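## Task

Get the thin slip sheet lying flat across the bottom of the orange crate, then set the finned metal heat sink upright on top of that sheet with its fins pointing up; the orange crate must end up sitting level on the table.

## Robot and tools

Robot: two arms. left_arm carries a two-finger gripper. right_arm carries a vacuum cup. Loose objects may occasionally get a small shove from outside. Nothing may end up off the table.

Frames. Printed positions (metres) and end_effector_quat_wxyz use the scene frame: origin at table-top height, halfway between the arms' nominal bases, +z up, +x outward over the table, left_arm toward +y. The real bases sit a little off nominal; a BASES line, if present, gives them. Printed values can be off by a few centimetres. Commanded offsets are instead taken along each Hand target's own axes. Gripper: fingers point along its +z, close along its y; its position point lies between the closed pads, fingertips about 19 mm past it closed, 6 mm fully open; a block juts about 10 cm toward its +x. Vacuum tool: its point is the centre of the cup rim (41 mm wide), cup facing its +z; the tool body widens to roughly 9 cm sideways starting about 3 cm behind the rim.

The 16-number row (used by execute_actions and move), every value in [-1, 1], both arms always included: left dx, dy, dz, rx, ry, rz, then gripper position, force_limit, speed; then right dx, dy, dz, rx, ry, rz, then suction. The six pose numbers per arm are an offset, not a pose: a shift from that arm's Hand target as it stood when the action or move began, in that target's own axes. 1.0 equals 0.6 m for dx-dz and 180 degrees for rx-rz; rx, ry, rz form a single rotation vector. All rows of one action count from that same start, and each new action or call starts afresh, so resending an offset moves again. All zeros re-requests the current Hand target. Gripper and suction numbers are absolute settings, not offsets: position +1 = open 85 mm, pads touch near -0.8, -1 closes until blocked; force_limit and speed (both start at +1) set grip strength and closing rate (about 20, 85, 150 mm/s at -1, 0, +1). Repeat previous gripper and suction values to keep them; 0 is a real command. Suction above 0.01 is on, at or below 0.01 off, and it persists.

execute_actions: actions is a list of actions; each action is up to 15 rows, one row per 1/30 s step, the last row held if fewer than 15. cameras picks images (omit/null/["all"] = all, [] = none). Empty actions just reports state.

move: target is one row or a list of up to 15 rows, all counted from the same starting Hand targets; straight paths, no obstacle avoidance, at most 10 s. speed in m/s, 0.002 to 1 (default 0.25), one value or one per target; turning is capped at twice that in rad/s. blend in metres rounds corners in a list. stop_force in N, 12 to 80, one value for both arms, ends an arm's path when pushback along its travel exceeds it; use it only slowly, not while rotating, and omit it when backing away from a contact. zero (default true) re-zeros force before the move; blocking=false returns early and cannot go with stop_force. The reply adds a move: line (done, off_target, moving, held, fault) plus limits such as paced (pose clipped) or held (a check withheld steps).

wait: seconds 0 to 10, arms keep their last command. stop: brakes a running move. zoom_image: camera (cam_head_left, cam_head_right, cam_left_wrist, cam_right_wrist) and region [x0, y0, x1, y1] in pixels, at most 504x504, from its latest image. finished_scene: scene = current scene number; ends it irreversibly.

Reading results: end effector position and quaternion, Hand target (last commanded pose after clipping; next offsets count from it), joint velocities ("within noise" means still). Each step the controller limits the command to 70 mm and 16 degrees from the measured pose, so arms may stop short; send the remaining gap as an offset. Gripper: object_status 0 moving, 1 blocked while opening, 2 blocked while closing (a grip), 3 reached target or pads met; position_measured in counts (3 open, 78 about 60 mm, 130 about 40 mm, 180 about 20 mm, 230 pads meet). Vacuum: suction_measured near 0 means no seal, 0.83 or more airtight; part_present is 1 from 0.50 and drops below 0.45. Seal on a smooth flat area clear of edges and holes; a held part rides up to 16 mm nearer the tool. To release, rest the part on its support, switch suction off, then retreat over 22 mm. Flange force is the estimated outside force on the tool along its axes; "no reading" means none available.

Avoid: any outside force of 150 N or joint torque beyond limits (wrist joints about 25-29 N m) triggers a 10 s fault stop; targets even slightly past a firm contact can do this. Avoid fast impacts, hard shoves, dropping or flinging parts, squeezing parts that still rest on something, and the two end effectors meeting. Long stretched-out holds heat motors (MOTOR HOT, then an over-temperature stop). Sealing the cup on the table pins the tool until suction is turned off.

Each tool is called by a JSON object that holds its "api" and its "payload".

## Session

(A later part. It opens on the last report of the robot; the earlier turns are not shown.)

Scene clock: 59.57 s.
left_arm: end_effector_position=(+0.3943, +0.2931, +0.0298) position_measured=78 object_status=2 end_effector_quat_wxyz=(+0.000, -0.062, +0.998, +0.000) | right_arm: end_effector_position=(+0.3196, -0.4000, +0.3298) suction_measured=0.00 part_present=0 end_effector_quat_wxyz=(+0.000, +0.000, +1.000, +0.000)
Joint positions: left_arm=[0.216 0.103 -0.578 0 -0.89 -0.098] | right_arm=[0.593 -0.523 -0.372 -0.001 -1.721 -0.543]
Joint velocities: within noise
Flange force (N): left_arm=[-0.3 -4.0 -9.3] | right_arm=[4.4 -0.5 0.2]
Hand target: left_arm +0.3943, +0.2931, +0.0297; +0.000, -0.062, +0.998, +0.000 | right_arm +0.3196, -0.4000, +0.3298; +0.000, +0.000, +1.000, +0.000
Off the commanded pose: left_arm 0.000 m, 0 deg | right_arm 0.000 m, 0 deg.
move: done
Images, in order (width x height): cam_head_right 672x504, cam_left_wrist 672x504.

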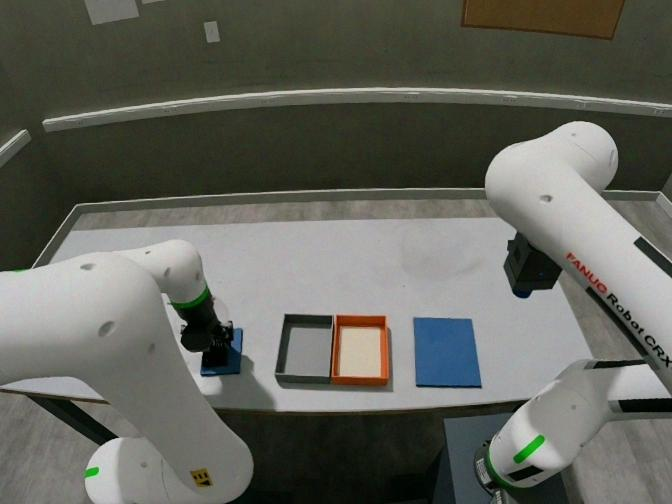

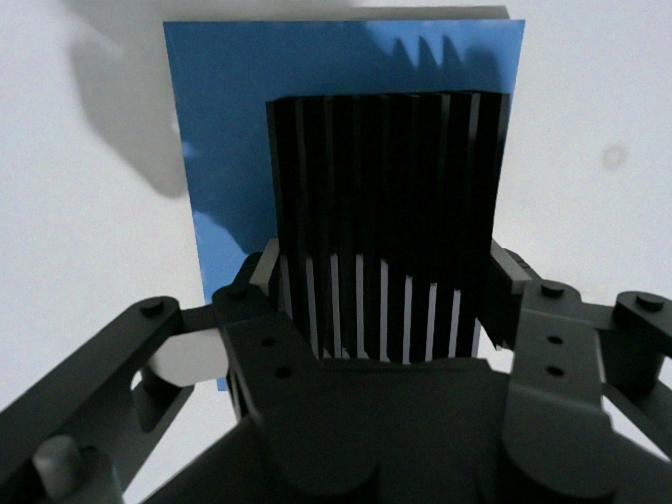

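{"api": "move", "payload": {"target": [[0,0,-0.2167,0,0,0,-1,-0.8,-1,0,0,0,0,0,0,0],[0.0804,-0.627,-0.2167,0,0,0.052,-1,-0.8,-1,0,0,0,0,0,0,0]], "speed": [0.08,0.18], "blend": [0.03,0]}}

Scene clock: 64.33 s.
left_arm: end_effector_position=(+0.3930, -0.0862, +0.1598) position_measured=78 object_status=2 end_effector_quat_wxyz=(+0.000, +0.020, +1.000, +0.000) | right_arm: end_effector_position=(+0.3196, -0.4000, +0.3298) suction_measured=0.00 part_present=0 end_effector_quat_wxyz=(+0.000, +0.000, +1.000, +0.000)
Joint positions: left_arm=[-0.6 0.373 0.103 0 -1.301 0.555] | right_arm=[0.593 -0.523 -0.372 -0.001 -1.721 -0.543]
Joint velocities: within noise
Flange force (N): left_arm=[0.4 -4.0 -0.5] | right_arm=[5.8 0.9 0.1]
Hand target: left_arm +0.3930, -0.0862, +0.1598; +0.000, +0.020, +1.000, +0.000 | right_arm +0.3196, -0.4000, +0.3298; +0.000, +0.000, +1.000, +0.000
Off the commanded pose: left_arm 0.000 m, 0 deg | right_arm 0.000 m, 0 deg.
move: done

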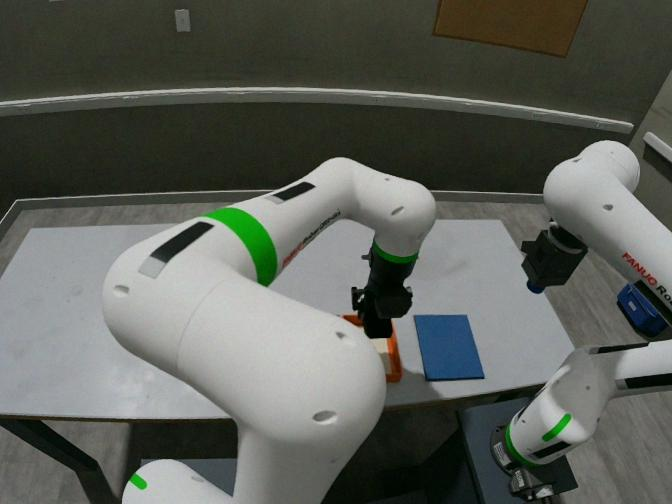

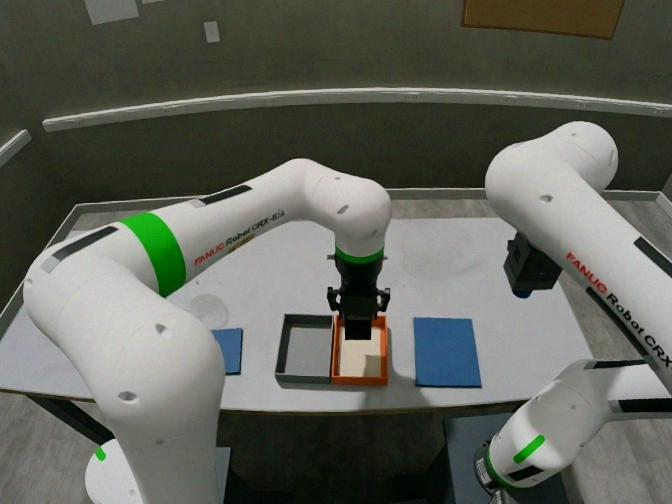

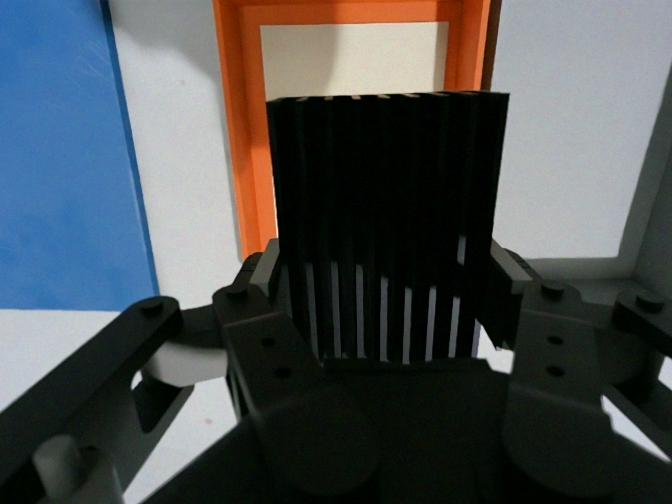

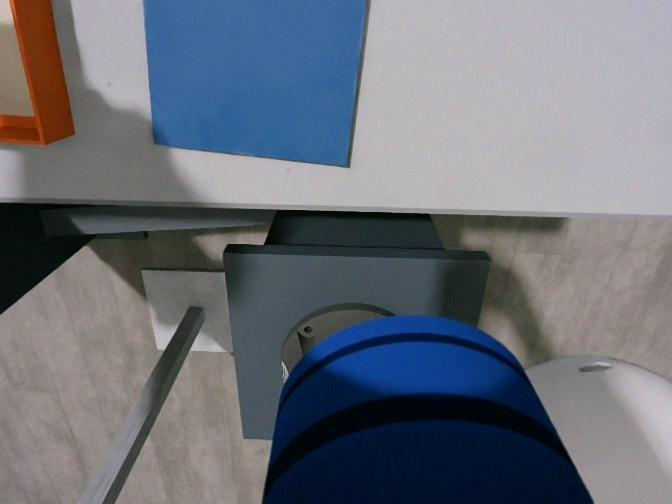

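{"api": "move", "payload": {"target": [0,-0.005,0.195,0,0,0,-1,-0.8,-1,0,0,0,0,0,0,0], "speed": 0.12}}

{"api": "zoom_image", "payload": {"camera": "cam_head_right", "region": [260, 260, 420, 400]}}

{"api": "zoom_image", "payload": {"camera": "cam_left_wrist", "region": [180, 0, 580, 300]}}

Scene clock: 66.47 s.
left_arm: end_effector_position=(+0.3929, -0.0891, +0.0428) position_measured=78 object_status=2 end_effector_quat_wxyz=(+0.000, +0.020, +1.000, +0.000) | right_arm: end_effector_position=(+0.3196, -0.4000, +0.3298) suction_measured=0.00 part_present=0 end_effector_quat_wxyz=(+0.000, +0.000, +1.000, +0.000)
Joint positions: left_arm=[-0.604 0.487 -0.029 0 -1.055 0.559] | right_arm=[0.593 -0.523 -0.372 -0.001 -1.721 -0.543]
Joint velocities: within noise
Flange force (N): left_arm=[0.9 -3.2 -0.2] | right_arm=[3.7 -0.5 -1.2]
Hand target: left_arm +0.3929, -0.0892, +0.0428; +0.000, +0.020, +1.000, +0.000 | right_arm +0.3196, -0.4000, +0.3298; +0.000, +0.000, +1.000, +0.000
Off the commanded pose: left_arm 0.000 m, 0 deg | right_arm 0.000 m, 0 deg.
move: done

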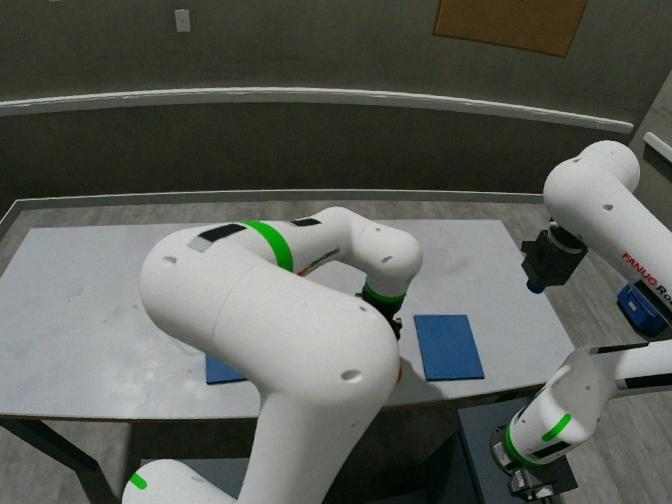

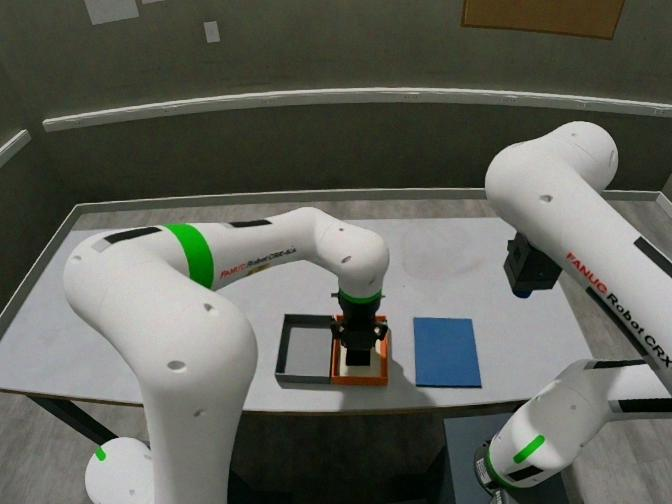

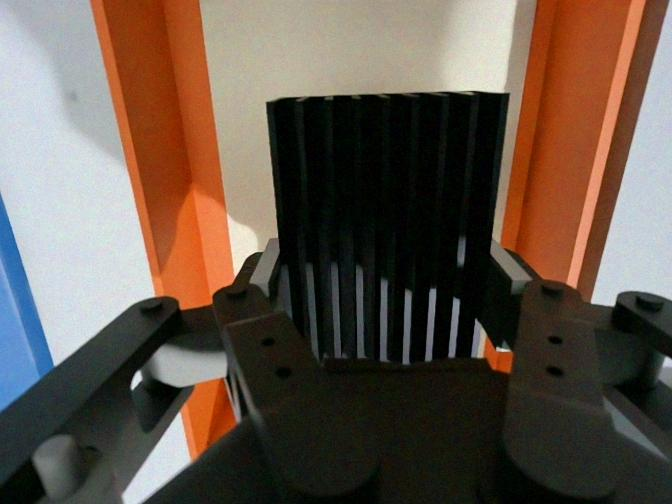

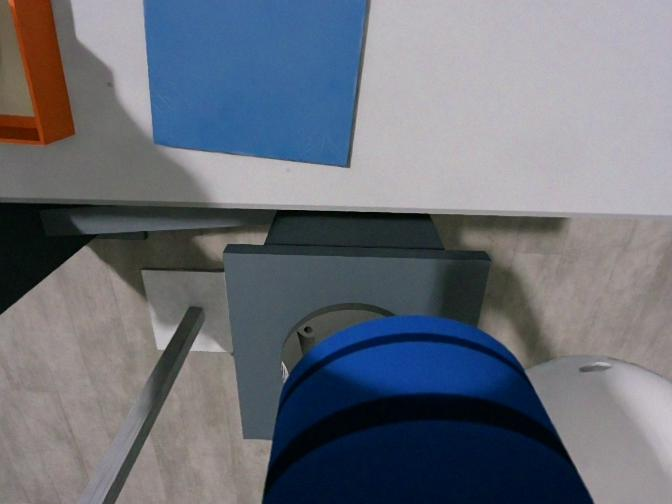

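Scaled by 3.150 from the camera's 672x504 image, which has a finer 960x720 frame.

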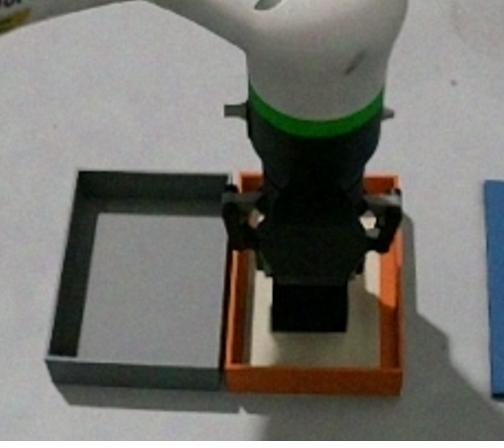

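Scaled by 1.260 from the camera's 672x504 image, which has a finer 960x720 frame.

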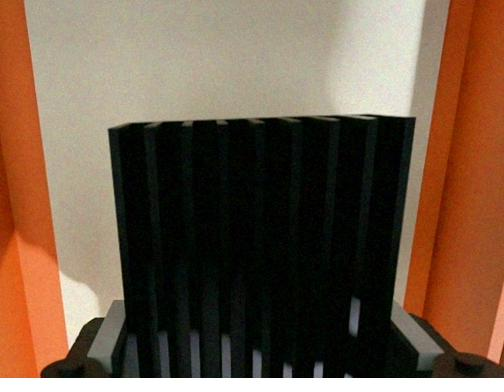

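{"api": "move", "payload": {"target": [0,-0.01,0,0,0,0,-1,-0.8,-1,0,0,0,0,0,0,0], "speed": 0.1, "cameras": []}}

{"api": "move", "payload": {"target": [0,0,0.045,0,0,0,-1,-0.8,-1,0,0,0,0,0,0,0], "speed": 0.02, "stop_force": 12}}

Scene clock: 67.77 s.
left_arm: end_effector_position=(+0.3926, -0.0952, +0.0428) position_measured=78 object_status=2 end_effector_quat_wxyz=(+0.000, +0.020, +1.000, +0.000) | right_arm: end_effector_position=(+0.3196, -0.4000, +0.3298) suction_measured=0.00 part_present=0 end_effector_quat_wxyz=(+0.000, +0.000, +1.000, +0.000)
Joint positions: left_arm=[-0.613 0.496 -0.015 0 -1.06 0.568] | right_arm=[0.593 -0.523 -0.372 -0.001 -1.721 -0.543]
Joint velocities: within noise
Flange force (N): left_arm=[1.1 -3.4 0.4] | right_arm=[4.0 -1.3 -0.1]
Hand target: left_arm +0.3926, -0.0952, +0.0428; +0.000, +0.020, +1.000, +0.000 | right_arm +0.3196, -0.4000, +0.3298; +0.000, +0.000, +1.000, +0.000
Off the commanded pose: left_arm 0.000 m, 0 deg | right_arm 0.000 m, 0 deg.
move: done
No camera images: "cameras" was empty.

Scene clock: 69.27 s.
left_arm: end_effector_position=(+0.3927, -0.0953, +0.0244) position_measured=78 object_status=2 end_effector_quat_wxyz=(+0.000, +0.020, +1.000, +0.000) | right_arm: end_effector_position=(+0.3196, -0.4000, +0.3298) suction_measured=0.00 part_present=0 end_effector_quat_wxyz=(+0.000, +0.000, +1.000, +0.000)
Joint positions: left_arm=[-0.613 0.519 -0.03 0 -1.022 0.568] | right_arm=[0.593 -0.523 -0.372 -0.001 -1.721 -0.543]
Joint velocities: within noise
Flange force (N): left_arm=[2.3 -2.2 -20.4] | right_arm=[4.3 -0.1 -0.1]
Hand target: left_arm +0.3927, -0.0953, +0.0244; +0.000, +0.020, +1.000, +0.000 (not the last commanded pose) | right_arm +0.3196, -0.4000, +0.3298; +0.000, +0.000, +1.000, +0.000
Off the commanded pose: left_arm 0.009 m, 0 deg | right_arm 0.000 m, 0 deg.
move: contact (left_arm)

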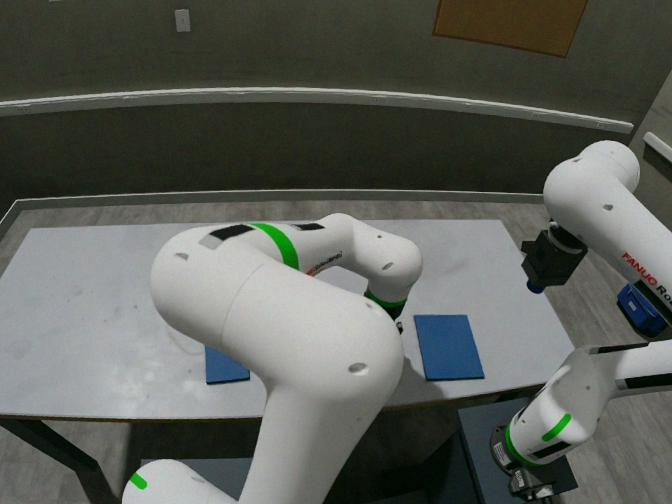

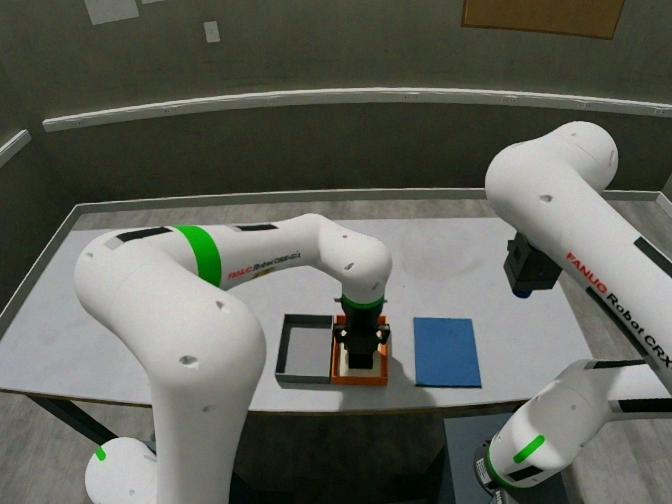

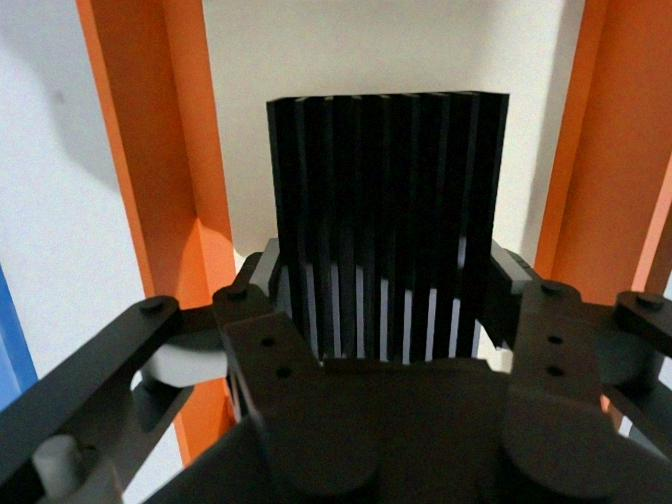

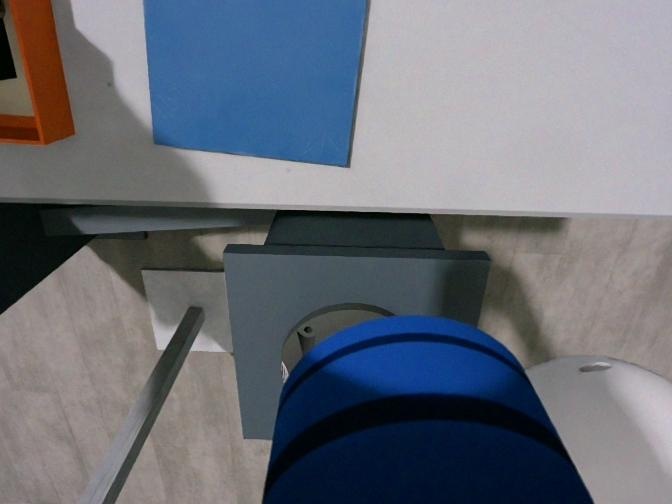

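{"api": "move", "payload": {"target": [0,0,0,0,0,0,0.65,-0.8,-1,0,0,0,0,0,0,0], "cameras": ["cam_left_wrist"]}}

{"api": "move", "payload": {"target": [0,0,-0.2,0,0,0,0.65,-0.8,-1,0,0,0,0,0,0,0], "speed": 0.1}}

{"api": "zoom_image", "payload": {"camera": "cam_head_right", "region": [260, 260, 420, 400]}}

Scene clock: 70.37 s.
left_arm: end_effector_position=(+0.3927, -0.0952, +0.0244) position_measured=47 object_status=0 end_effector_quat_wxyz=(+0.000, +0.020, +1.000, +0.000) | right_arm: end_effector_position=(+0.3196, -0.4000, +0.3298) suction_measured=0.00 part_present=0 end_effector_quat_wxyz=(+0.000, +0.000, +1.000, +0.000)
Joint positions: left_arm=[-0.613 0.519 -0.03 0 -1.022 0.568] | right_arm=[0.593 -0.523 -0.372 -0.001 -1.721 -0.543]
Joint velocities: within noise
Flange force (N): left_arm=[0.8 -2.9 -1.5] | right_arm=[4.4 -0.9 -0.3]
Hand target: left_arm +0.3927, -0.0953, +0.0244; +0.000, +0.020, +1.000, +0.000 | right_arm +0.3196, -0.4000, +0.3298; +0.000, +0.000, +1.000, +0.000
Off the commanded pose: left_arm 0.000 m, 0 deg | right_arm 0.000 m, 0 deg.
move: done
Images, in order (width x height): cam_left_wrist 672x504.

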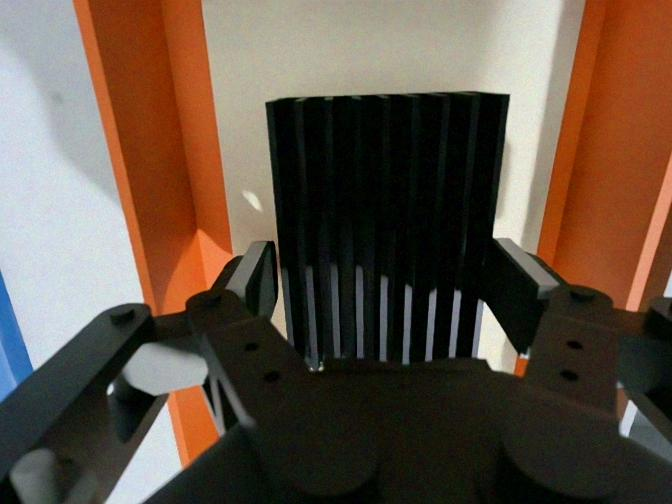

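Scene clock: 71.93 s.
left_arm: end_effector_position=(+0.3927, -0.0953, +0.1444) position_measured=47 object_status=3 end_effector_quat_wxyz=(+0.000, +0.020, +1.000, +0.000) | right_arm: end_effector_position=(+0.3196, -0.4000, +0.3298) suction_measured=0.00 part_present=0 end_effector_quat_wxyz=(+0.000, +0.000, +1.000, +0.000)
Joint positions: left_arm=[-0.613 0.399 0.101 0 -1.273 0.568] | right_arm=[0.593 -0.523 -0.372 -0.001 -1.721 -0.543]
Joint velocities: within noise
Flange force (N): left_arm=[1.0 -4.0 -1.7] | right_arm=[4.9 -0.1 -0.3]
Hand target: left_arm +0.3927, -0.0952, +0.1444; +0.000, +0.020, +1.000, +0.000 | right_arm +0.3196, -0.4000, +0.3298; +0.000, +0.000, +1.000, +0.000
Off the commanded pose: left_arm 0.000 m, 0 deg | right_arm 0.000 m, 0 deg.
move: done

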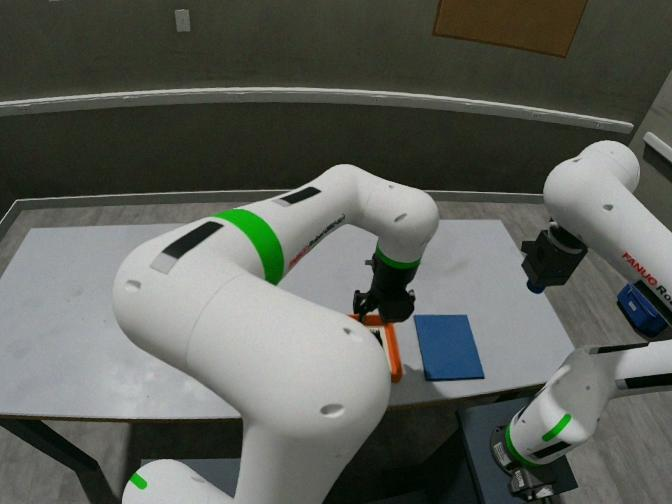

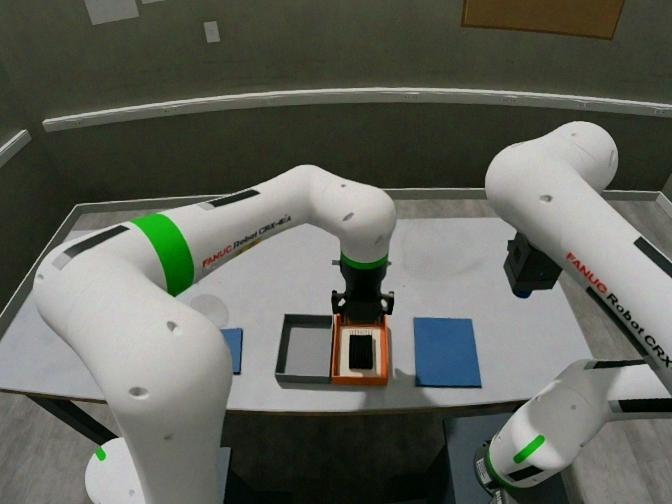

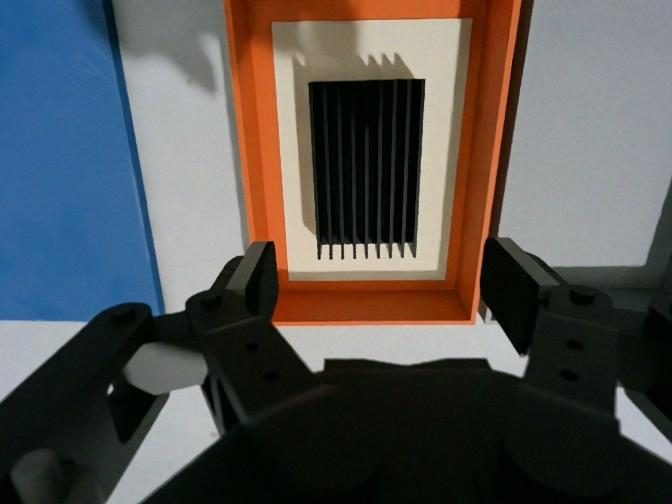

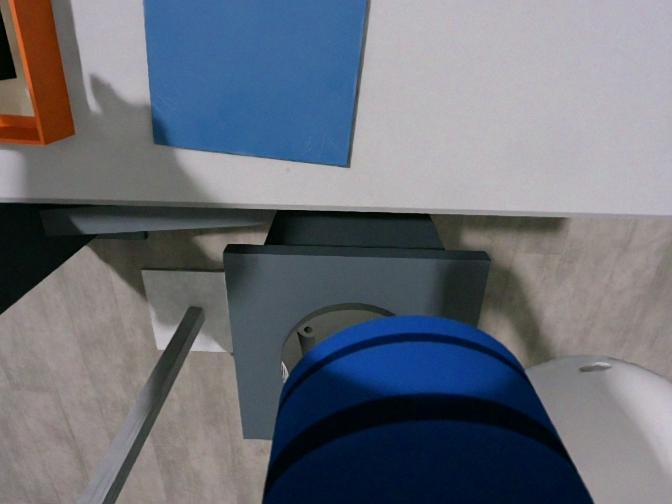

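Scaled by 3.150 from the camera's 672x504 image, which has a finer 960x720 frame.

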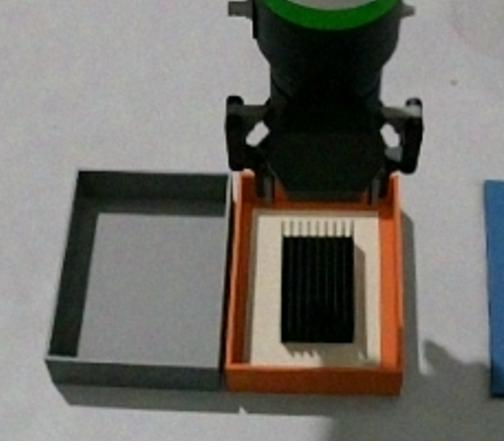

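{"api": "finished_scene", "payload": {"scene": 1}}

The scene is finished: the task was done.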